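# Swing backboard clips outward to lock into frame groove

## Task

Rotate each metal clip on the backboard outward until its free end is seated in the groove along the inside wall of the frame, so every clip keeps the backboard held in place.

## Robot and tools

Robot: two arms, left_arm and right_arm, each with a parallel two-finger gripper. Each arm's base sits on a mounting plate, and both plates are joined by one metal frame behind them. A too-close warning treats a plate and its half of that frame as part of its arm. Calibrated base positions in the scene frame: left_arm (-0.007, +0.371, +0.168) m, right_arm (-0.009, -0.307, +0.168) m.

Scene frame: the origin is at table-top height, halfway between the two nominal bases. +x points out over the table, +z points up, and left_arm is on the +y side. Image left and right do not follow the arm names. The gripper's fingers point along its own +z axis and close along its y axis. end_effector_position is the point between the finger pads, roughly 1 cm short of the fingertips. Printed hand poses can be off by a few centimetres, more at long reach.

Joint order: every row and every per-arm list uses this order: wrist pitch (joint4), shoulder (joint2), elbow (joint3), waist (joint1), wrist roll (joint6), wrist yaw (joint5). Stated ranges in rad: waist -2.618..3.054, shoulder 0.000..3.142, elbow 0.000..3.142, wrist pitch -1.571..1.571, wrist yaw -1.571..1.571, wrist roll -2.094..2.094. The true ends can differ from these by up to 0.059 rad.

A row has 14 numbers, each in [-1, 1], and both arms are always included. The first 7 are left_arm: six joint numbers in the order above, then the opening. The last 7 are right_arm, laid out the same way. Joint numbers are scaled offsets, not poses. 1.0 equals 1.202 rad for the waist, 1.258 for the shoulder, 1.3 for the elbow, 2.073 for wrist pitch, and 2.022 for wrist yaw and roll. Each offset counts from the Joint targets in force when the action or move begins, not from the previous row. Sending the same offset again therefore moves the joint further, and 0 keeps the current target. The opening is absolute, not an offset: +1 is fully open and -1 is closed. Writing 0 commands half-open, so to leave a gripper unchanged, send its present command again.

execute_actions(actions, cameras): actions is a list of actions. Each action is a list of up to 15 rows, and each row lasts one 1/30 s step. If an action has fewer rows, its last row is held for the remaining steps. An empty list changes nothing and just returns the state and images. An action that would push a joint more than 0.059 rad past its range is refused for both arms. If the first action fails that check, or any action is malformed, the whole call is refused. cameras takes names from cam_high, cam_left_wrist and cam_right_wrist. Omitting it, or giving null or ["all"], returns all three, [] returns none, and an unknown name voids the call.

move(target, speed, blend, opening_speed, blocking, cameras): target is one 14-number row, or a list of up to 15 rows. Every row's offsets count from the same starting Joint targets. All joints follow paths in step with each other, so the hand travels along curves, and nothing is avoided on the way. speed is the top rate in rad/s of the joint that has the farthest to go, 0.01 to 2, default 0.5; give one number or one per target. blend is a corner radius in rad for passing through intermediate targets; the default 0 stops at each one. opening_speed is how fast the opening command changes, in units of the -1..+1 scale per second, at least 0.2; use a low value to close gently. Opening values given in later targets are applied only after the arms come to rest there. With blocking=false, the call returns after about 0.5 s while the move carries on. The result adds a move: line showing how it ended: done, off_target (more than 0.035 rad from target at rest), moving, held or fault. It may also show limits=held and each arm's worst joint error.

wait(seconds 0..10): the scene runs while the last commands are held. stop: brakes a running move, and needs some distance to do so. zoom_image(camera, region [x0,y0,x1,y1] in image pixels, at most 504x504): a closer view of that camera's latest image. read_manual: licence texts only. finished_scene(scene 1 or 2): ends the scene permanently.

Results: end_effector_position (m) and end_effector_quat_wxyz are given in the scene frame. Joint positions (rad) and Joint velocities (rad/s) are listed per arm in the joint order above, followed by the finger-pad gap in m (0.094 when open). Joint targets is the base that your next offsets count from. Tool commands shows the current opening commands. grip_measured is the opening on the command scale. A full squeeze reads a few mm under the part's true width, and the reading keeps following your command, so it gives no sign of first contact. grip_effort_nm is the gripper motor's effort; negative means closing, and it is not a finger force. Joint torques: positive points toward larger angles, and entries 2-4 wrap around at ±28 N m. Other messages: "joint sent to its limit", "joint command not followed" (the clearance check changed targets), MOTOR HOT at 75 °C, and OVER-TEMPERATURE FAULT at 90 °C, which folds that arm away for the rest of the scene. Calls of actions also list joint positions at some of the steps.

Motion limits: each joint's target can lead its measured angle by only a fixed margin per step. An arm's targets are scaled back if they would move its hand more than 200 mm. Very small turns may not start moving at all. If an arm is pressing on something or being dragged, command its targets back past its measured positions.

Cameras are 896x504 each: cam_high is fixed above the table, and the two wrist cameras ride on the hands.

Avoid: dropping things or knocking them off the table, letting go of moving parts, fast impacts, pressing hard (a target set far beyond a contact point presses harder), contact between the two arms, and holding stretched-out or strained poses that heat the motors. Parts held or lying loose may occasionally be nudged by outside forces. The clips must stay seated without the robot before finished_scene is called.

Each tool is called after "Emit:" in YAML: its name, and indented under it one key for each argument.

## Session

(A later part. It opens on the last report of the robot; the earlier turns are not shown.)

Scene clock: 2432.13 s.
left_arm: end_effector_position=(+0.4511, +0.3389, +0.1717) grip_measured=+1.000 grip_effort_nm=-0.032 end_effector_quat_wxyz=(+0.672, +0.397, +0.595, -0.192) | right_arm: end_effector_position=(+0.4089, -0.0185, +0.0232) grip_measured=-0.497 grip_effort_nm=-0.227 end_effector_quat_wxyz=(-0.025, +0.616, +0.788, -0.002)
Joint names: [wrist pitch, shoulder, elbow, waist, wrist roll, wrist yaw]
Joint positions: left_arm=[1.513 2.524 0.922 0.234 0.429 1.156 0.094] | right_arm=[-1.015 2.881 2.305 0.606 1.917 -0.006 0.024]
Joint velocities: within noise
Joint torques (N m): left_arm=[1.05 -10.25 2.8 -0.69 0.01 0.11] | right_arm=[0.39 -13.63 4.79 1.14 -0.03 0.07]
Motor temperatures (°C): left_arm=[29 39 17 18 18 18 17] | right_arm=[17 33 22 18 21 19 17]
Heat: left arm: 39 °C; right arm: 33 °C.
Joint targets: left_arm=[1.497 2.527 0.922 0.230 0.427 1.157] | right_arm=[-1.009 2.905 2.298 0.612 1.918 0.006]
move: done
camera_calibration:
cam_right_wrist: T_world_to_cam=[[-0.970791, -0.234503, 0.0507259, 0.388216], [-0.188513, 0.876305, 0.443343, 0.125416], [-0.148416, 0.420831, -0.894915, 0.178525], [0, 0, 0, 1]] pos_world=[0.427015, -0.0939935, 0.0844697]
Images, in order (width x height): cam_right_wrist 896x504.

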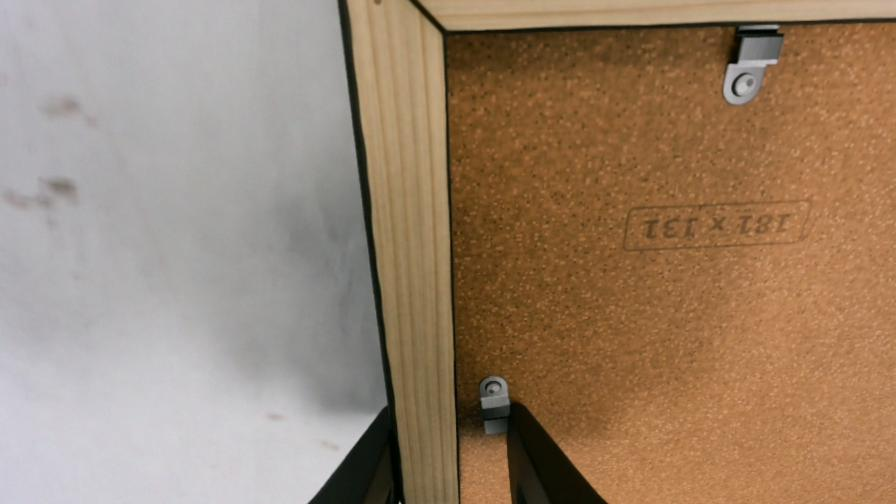

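Emit:
move:
  target:
    - [0,0,0,0,0,0,1,0,0.0,0,0,0,0,-0.69]
  opening_speed: 0.25
  cameras: ["cam_right_wrist"]

Emit:
zoom_image:
  camera: "cam_right_wrist"
  region: [350, 300, 650, 500]

Scene clock: 2436.43 s.
left_arm: end_effector_position=(+0.4511, +0.3389, +0.1717) grip_measured=+1.000 grip_effort_nm=-0.027 end_effector_quat_wxyz=(+0.672, +0.397, +0.595, -0.192) | right_arm: end_effector_position=(+0.4124, -0.0165, +0.0231) grip_measured=-0.687 grip_effort_nm=-0.178 end_effector_quat_wxyz=(-0.022, +0.616, +0.787, +0.005)
Joint names: [wrist pitch, shoulder, elbow, waist, wrist roll, wrist yaw]
Joint positions: left_arm=[1.513 2.524 0.922 0.234 0.429 1.156 0.094] | right_arm=[-0.999 2.881 2.305 0.606 1.918 -0.004 0.015]
Joint velocities: within noise
Joint torques (N m): left_arm=[1.05 -10.4 2.8 -0.62 -0.02 0.11] | right_arm=[0.24 -13.64 4.81 1.2 -0.02 0.07]
Motor temperatures (°C): left_arm=[29 39 17 18 18 18 17] | right_arm=[17 34 22 18 21 19 17]
Heat: left arm: 39 °C; right arm: 34 °C.
Joint targets: left_arm=[1.497 2.527 0.922 0.230 0.427 1.157] | right_arm=[-1.009 2.905 2.298 0.612 1.918 0.006]
move: done
camera_calibration:
cam_right_wrist: T_world_to_cam=[[-0.971818, -0.233105, 0.0351029, 0.392877], [-0.193354, 0.873401, 0.446972, 0.126274], [-0.134851, 0.427588, -0.893859, 0.172663], [0, 0, 0, 1]] pos_world=[0.429504, -0.0925352, 0.084104]
Images, in order (width x height): cam_right_wrist 896x504.

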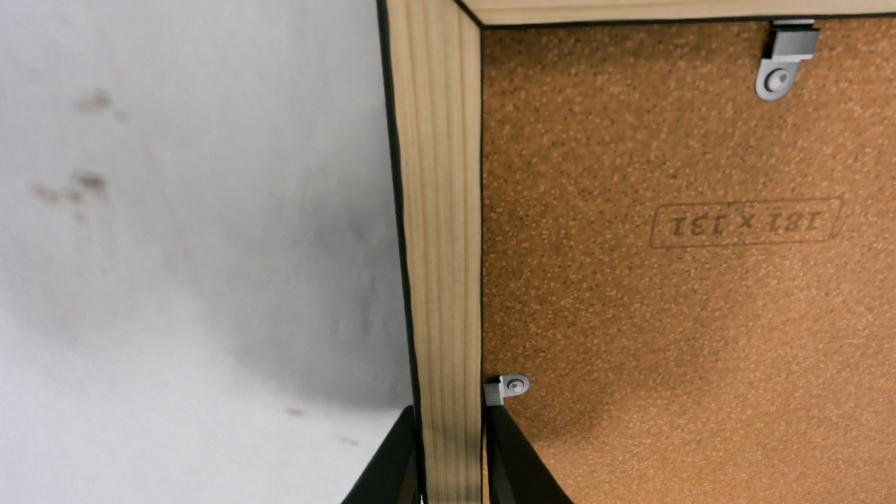

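Scaled by 1.680.

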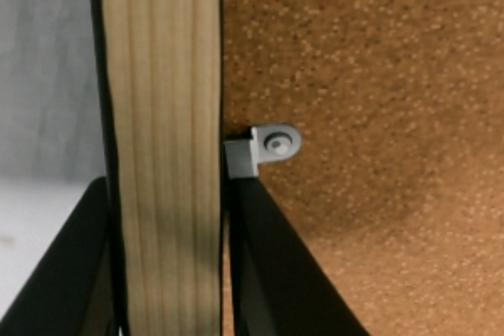

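Emit:
move:
  target:
    - [0,0,0,0,0,0,1,0,0,0,0,0,0,0.277]
    - [0,0,0,0,0,0,1,0,-0.2,0,0,0,0,0.277]
    - [0,0,0,0,0,0,1,-0.0936,-0.467,-0.27,0.04,-0.6266,0,0.277]
  speed: [0.3,0.3,0.6]
  cameras: ["cam_right_wrist"]

Emit:
zoom_image:
  camera: "cam_right_wrist"
  region: [400, 40, 640, 200]

Emit:
zoom_image:
  camera: "cam_right_wrist"
  region: [400, 200, 640, 360]

Emit:
zoom_image:
  camera: "cam_right_wrist"
  region: [280, 120, 480, 340]

Scene clock: 2446.87 s.
left_arm: end_effector_position=(+0.4511, +0.3389, +0.1717) grip_measured=+1.000 grip_effort_nm=-0.032 end_effector_quat_wxyz=(+0.672, +0.397, +0.595, -0.192) | right_arm: end_effector_position=(+0.3532, -0.0399, +0.1847) grip_measured=+0.275 grip_effort_nm=0.066 end_effector_quat_wxyz=(-0.022, +0.012, +1.000, +0.011)
Joint names: [wrist pitch, shoulder, elbow, waist, wrist roll, wrist yaw]
Joint positions: left_arm=[1.513 2.524 0.922 0.234 0.429 1.156 0.094] | right_arm=[-1.194 2.36 1.959 0.651 0.659 -0.004 0.06]
Joint velocities: within noise
Joint torques (N m): left_arm=[1.07 -10.29 2.84 -0.75 0.01 0.11] | right_arm=[0.23 -17.54 4.6 1.5 -0.11 0.06]
Motor temperatures (°C): left_arm=[29 39 17 18 18 18 17] | right_arm=[17 35 22 18 21 19 17]
Heat: left arm: 39 °C; right arm: 35 °C.
Joint targets: left_arm=[1.497 2.527 0.922 0.230 0.427 1.157] | right_arm=[-1.203 2.318 1.947 0.660 0.651 0.006]
move: off_target (right_arm); right_arm: the shoulder is farthest, 0.042 rad from its target
camera_calibration:
cam_right_wrist: T_world_to_cam=[[-0.0326764, -0.999453, -0.00512237, -0.0306141], [-0.891984, 0.02685, 0.451268, 0.275235], [-0.450884, 0.0193149, -0.892374, 0.414166], [0, 0, 0, 1]] pos_world=[0.431245, -0.045987, 0.245229]
Images, in order (width x height): cam_right_wrist 896x504.

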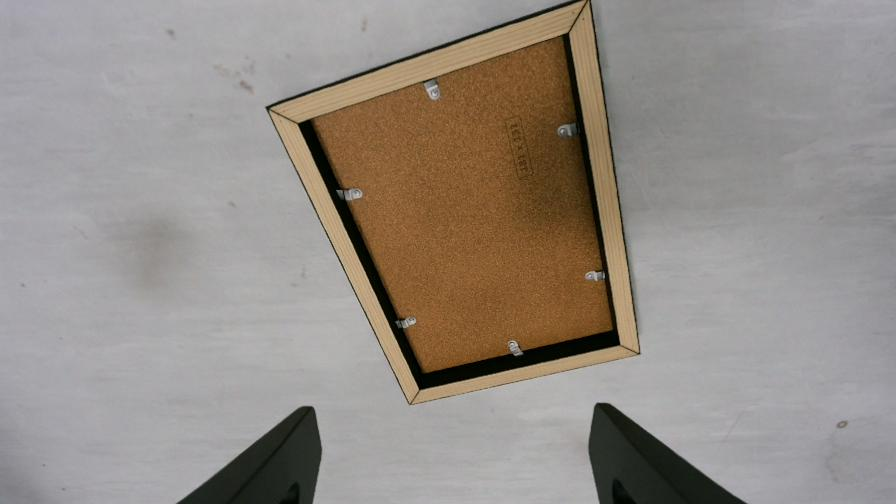

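Scaled by 2.100.

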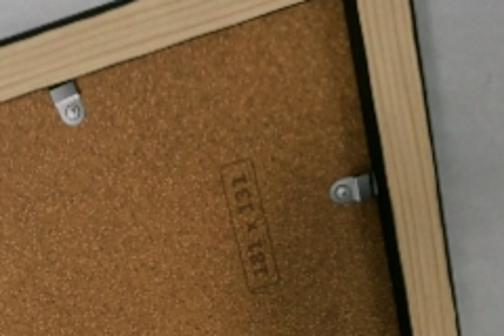

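Scaled by 2.100.

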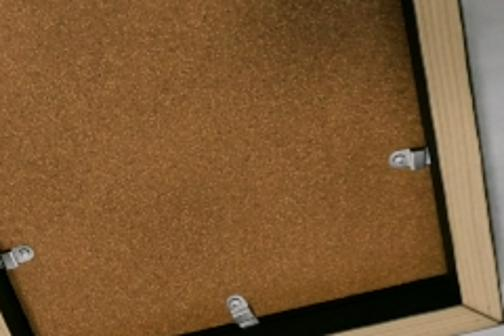

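Scaled by 2.291.

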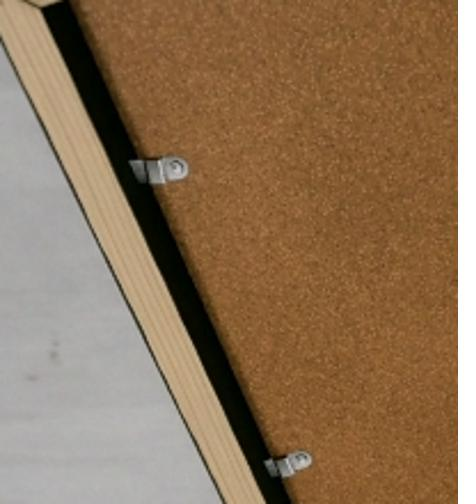

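Emit:
move:
  target:
    - [0,0,0,0,0,0,1,0.1442,0,0.1715,0.084,-0.0974,0,0.277]
    - [0,0,0,0,0,0,1,0.1442,0.339,0.1477,0.084,-0.0974,0,0.277]
  speed: [0.5,0.4]
  cameras: ["cam_right_wrist"]

Scene clock: 2473.67 s.
left_arm: end_effector_position=(+0.4511, +0.3389, +0.1717) grip_measured=+1.000 grip_effort_nm=-0.022 end_effector_quat_wxyz=(+0.672, +0.397, +0.595, -0.192) | right_arm: end_effector_position=(+0.3665, +0.0450, +0.0548) grip_measured=+0.275 grip_effort_nm=0.061 end_effector_quat_wxyz=(+0.015, -0.139, +0.990, +0.037)
Joint names: [wrist pitch, shoulder, elbow, waist, wrist roll, wrist yaw]
Joint positions: left_arm=[1.513 2.524 0.922 0.234 0.429 1.156 0.094] | right_arm=[-0.908 2.744 2.143 0.759 0.462 -0.003 0.06]
Joint velocities: within noise
Joint torques (N m): left_arm=[1.04 -10.32 2.81 -0.65 0.01 0.08] | right_arm=[0.51 -15.51 5.08 0.84 -0.12 0.05]
Motor temperatures (°C): left_arm=[29 39 17 18 18 18 17] | right_arm=[17 40 23 18 21 19 17]
Heat: left arm: 39 °C; right arm: 40 °C.
Joint targets: left_arm=[1.497 2.527 0.922 0.230 0.427 1.157] | right_arm=[-0.904 2.744 2.139 0.760 0.454 0.006]
move: done
camera_calibration:
cam_right_wrist: T_world_to_cam=[[0.26778, -0.962049, -0.0524891, -0.0552276], [-0.888048, -0.26758, 0.373859, 0.359473], [-0.373716, -0.0534992, -0.925999, 0.279429], [0, 0, 0, 1]] pos_world=[0.438446, 0.0580055, 0.12146]
Images, in order (width x height): cam_right_wrist 896x504.

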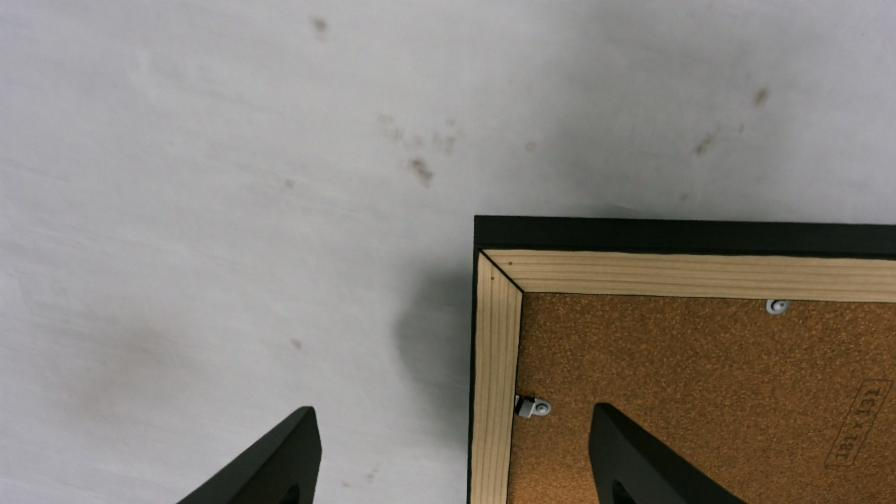

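Emit:
move:
  target: [0,0,0,0,0,0,1,0,0.04,0,0,0,0,0.277]
  speed: 0.15
  cameras: ["cam_right_wrist"]

Scene clock: 2477.07 s.
left_arm: end_effector_position=(+0.4511, +0.3389, +0.1717) grip_measured=+1.000 grip_effort_nm=-0.022 end_effector_quat_wxyz=(+0.672, +0.397, +0.595, -0.192) | right_arm: end_effector_position=(+0.3590, +0.0391, +0.0355) grip_measured=+0.275 grip_effort_nm=0.061 end_effector_quat_wxyz=(-0.001, -0.140, +0.990, +0.025)
Joint names: [wrist pitch, shoulder, elbow, waist, wrist roll, wrist yaw]
Joint positions: left_arm=[1.513 2.524 0.922 0.234 0.429 1.156 0.094] | right_arm=[-0.908 2.783 2.143 0.759 0.461 -0.003 0.06]
Joint velocities: within noise
Joint torques (N m): left_arm=[1.05 -10.28 2.78 -0.79 0 0.13] | right_arm=[0.47 -14.42 4.96 0.85 -0.1 0.05]
Motor temperatures (°C): left_arm=[29 39 17 18 18 18 17] | right_arm=[17 39 23 18 21 19 17]
Heat: left arm: 39 °C; right arm: 39 °C.
Joint targets: left_arm=[1.497 2.527 0.922 0.230 0.427 1.157] | right_arm=[-0.904 2.795 2.139 0.760 0.454 0.006]
move: done
camera_calibration:
cam_right_wrist: T_world_to_cam=[[0.268382, -0.962687, -0.0347067, -0.0606861], [-0.876256, -0.258937, 0.406358, 0.352704], [-0.400183, -0.0786473, -0.913054, 0.268479], [0, 0, 0, 1]] pos_world=[0.432787, 0.0540214, 0.0997053]
Images, in order (width x height): cam_right_wrist 896x504.

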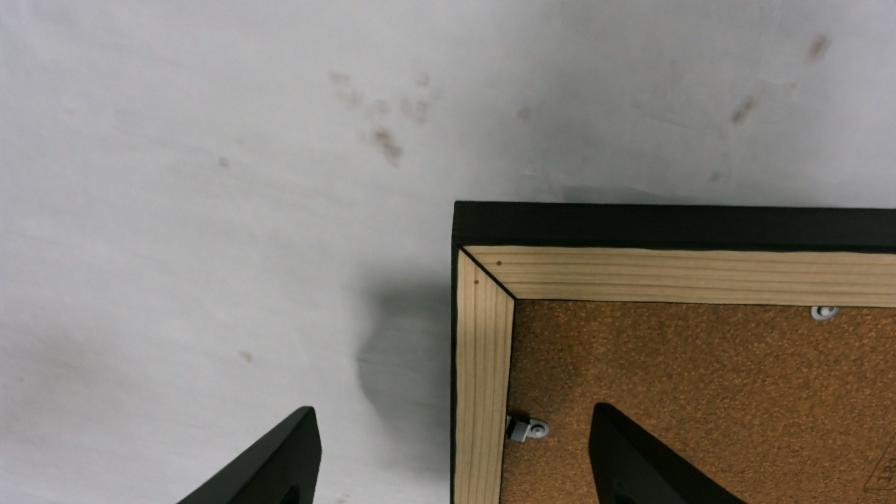

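Emit:
move:
  target:
    - [0,0,0,0,0,0,1,0.0045,-0.05,0,-0.0125,0,0,0.277]
    - [0,0,0,0,0,0,1,0.0039,0.02,0,-0.0125,0,0,0.277]
  speed: [0.3,0.15]
  cameras: ["cam_right_wrist"]

Scene clock: 2487.80 s.
left_arm: end_effector_position=(+0.4511, +0.3389, +0.1717) grip_measured=+1.000 grip_effort_nm=-0.027 end_effector_quat_wxyz=(+0.672, +0.397, +0.595, -0.192) | right_arm: end_effector_position=(+0.3584, +0.0339, +0.0251) grip_measured=+0.275 grip_effort_nm=0.061 end_effector_quat_wxyz=(-0.007, -0.137, +0.990, +0.021)
Joint names: [wrist pitch, shoulder, elbow, waist, wrist roll, wrist yaw]
Joint positions: left_arm=[1.513 2.524 0.922 0.234 0.429 1.156 0.094] | right_arm=[-0.902 2.804 2.143 0.751 0.46 -0.003 0.06]
Joint velocities: within noise
Joint torques (N m): left_arm=[1.03 -10.47 2.88 -0.57 0.01 0.12] | right_arm=[0.47 -14.11 4.86 0.14 -0.1 0.05]
Motor temperatures (°C): left_arm=[29 39 17 18 18 18 17] | right_arm=[17 36 23 18 21 19 17]
Heat: left arm: 39 °C; right arm: 36 °C.
Joint targets: left_arm=[1.497 2.527 0.922 0.230 0.427 1.157] | right_arm=[-0.896 2.820 2.139 0.745 0.454 0.006]
move: done
camera_calibration:
cam_right_wrist: T_world_to_cam=[[0.262361, -0.964572, -0.0277153, -0.0638374], [-0.873013, -0.249498, 0.419046, 0.353262], [-0.411115, -0.0857458, -0.907542, 0.262293], [0, 0, 0, 1]] pos_world=[0.432983, 0.049053, 0.0882391]
Images, in order (width x height): cam_right_wrist 896x504.

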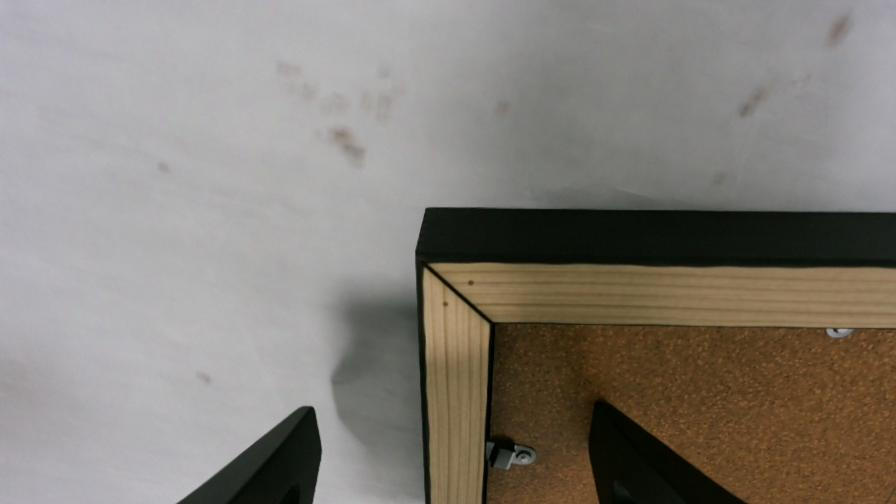

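Emit:
move:
  target:
    - [0,0,0,0,0,0,1,0,0.016,0,0,0,0,0.277]
    - [0,0,0,0,0,0,1,0,0.016,0,0,0,0,-0.35]
    - [0,0,0,0,0,0,1,0,0.016,0,0,0,0,-0.69]
  speed: [0.12,0.2,0.2]
  opening_speed: 0.3
  cameras: ["cam_right_wrist"]

Emit:
zoom_image:
  camera: "cam_right_wrist"
  region: [350, 300, 650, 500]

Scene clock: 2496.70 s.
left_arm: end_effector_position=(+0.4511, +0.3389, +0.1717) grip_measured=+1.000 grip_effort_nm=-0.022 end_effector_quat_wxyz=(+0.672, +0.397, +0.595, -0.192) | right_arm: end_effector_position=(+0.3590, +0.0323, +0.0235) grip_measured=-0.688 grip_effort_nm=-0.173 end_effector_quat_wxyz=(-0.005, -0.137, +0.990, +0.017)
Joint names: [wrist pitch, shoulder, elbow, waist, wrist roll, wrist yaw]
Joint positions: left_arm=[1.513 2.524 0.922 0.234 0.429 1.156 0.094] | right_arm=[-0.901 2.807 2.143 0.751 0.46 0.006 0.015]
Joint velocities: within noise
Joint torques (N m): left_arm=[1.04 -10.29 2.8 -0.54 -0.01 0.09] | right_arm=[0.43 -12.57 4.93 0.14 -0.09 -0.05]
Motor temperatures (°C): left_arm=[29 39 17 18 18 18 17] | right_arm=[17 35 23 18 21 19 17]
Heat: left arm: 39 °C; right arm: 35 °C.
Joint targets: left_arm=[1.497 2.527 0.922 0.230 0.427 1.157] | right_arm=[-0.896 2.840 2.139 0.745 0.454 0.006]
move: done
camera_calibration:
cam_right_wrist: T_world_to_cam=[[0.262824, -0.964666, -0.0185178, -0.0659382], [-0.87478, -0.246344, 0.417223, 0.354608], [-0.407043, -0.0934574, -0.908615, 0.259828], [0, 0, 0, 1]] pos_world=[0.433295, 0.04803, 0.0869122]
Images, in order (width x height): cam_right_wrist 896x504.

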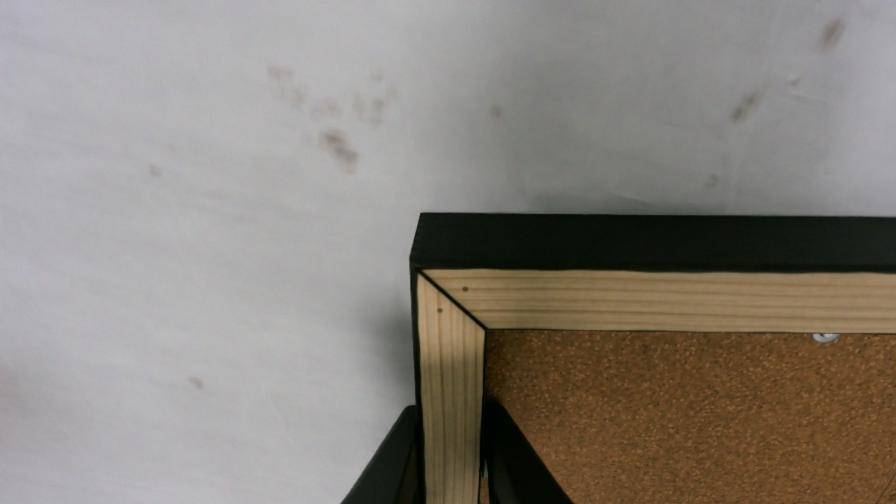

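Scaled by 1.680.

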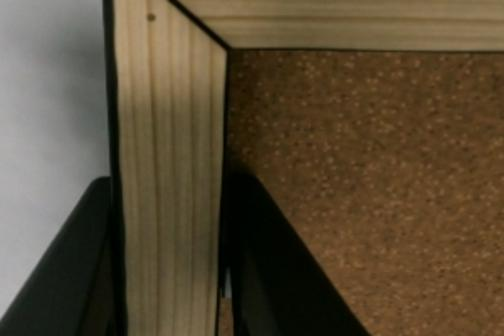

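Emit:
move:
  target:
    - [0,0,0,0,0,0,1,0,0,0,0,0,0,0.277]
    - [0,0,0,0,0,0,1,0,-0.15,0,0,0,0,0.277]
    - [0,0,0,0,0,0,1,-0.1481,-0.415,-0.1477,-0.0675,0.0974,0,0.277]
  speed: [0.3,0.3,0.6]
  cameras: ["cam_right_wrist"]

Emit:
zoom_image:
  camera: "cam_right_wrist"
  region: [280, 120, 480, 340]

Emit:
zoom_image:
  camera: "cam_right_wrist"
  region: [520, 220, 660, 370]

Scene clock: 2507.23 s.
left_arm: end_effector_position=(+0.4511, +0.3389, +0.1717) grip_measured=+1.000 grip_effort_nm=-0.017 end_effector_quat_wxyz=(+0.672, +0.397, +0.595, -0.192) | right_arm: end_effector_position=(+0.3516, -0.0349, +0.1929) grip_measured=+0.275 grip_effort_nm=0.066 end_effector_quat_wxyz=(-0.012, -0.003, +1.000, +0.013)
Joint names: [wrist pitch, shoulder, elbow, waist, wrist roll, wrist yaw]
Joint positions: left_arm=[1.513 2.524 0.922 0.234 0.429 1.156 0.094] | right_arm=[-1.193 2.341 1.958 0.666 0.643 0.004 0.06]
Joint velocities: within noise
Joint torques (N m): left_arm=[1.06 -10.29 2.78 -0.66 0.03 0.13] | right_arm=[0.26 -15.56 4.67 0.49 0.05 -0.02]
Motor temperatures (°C): left_arm=[29 39 17 18 18 18 17] | right_arm=[17 35 22 18 21 19 17]
Heat: left arm: 39 °C; right arm: 35 °C.
Joint targets: left_arm=[1.497 2.527 0.922 0.230 0.427 1.157] | right_arm=[-1.203 2.318 1.947 0.664 0.651 0.006]
move: done
camera_calibration:
cam_right_wrist: T_world_to_cam=[[-0.00265933, -0.999937, -0.0108761, -0.0351408], [-0.901342, -0.00231365, 0.433102, 0.275709], [-0.4331, 0.0109549, -0.901279, 0.415764], [0, 0, 0, 1]] pos_world=[0.428483, -0.0390553, 0.254927]
Images, in order (width x height): cam_right_wrist 896x504.

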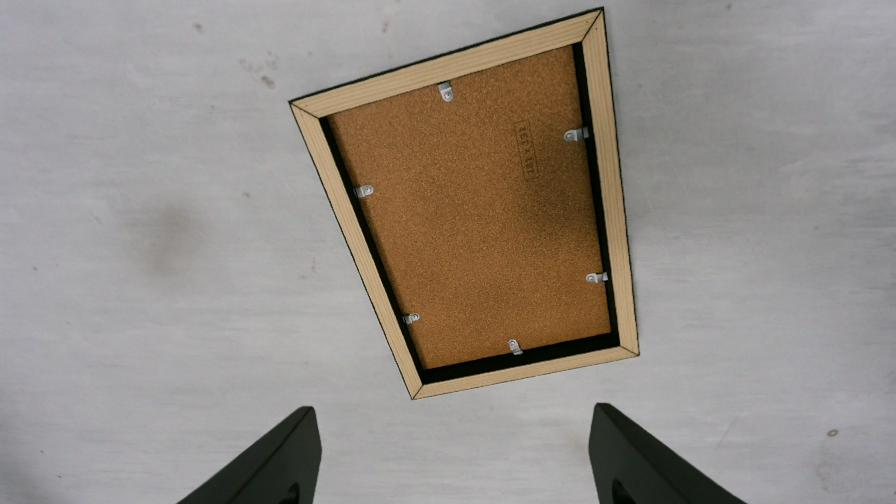

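Scaled by 2.291.

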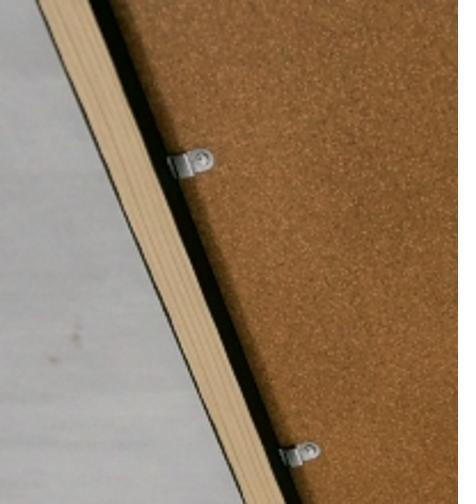

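Scaled by 3.360.

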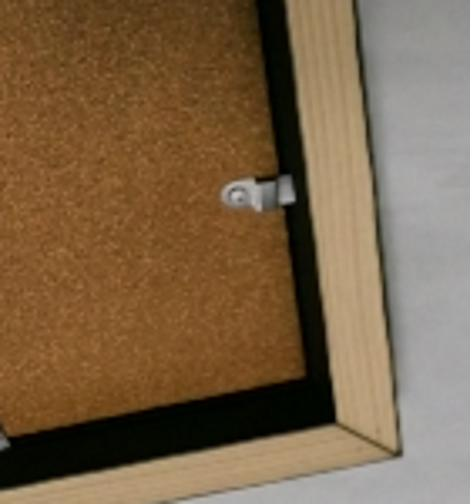

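Emit:
finished_scene:
  scene: 1

The scene is finished: the task was done.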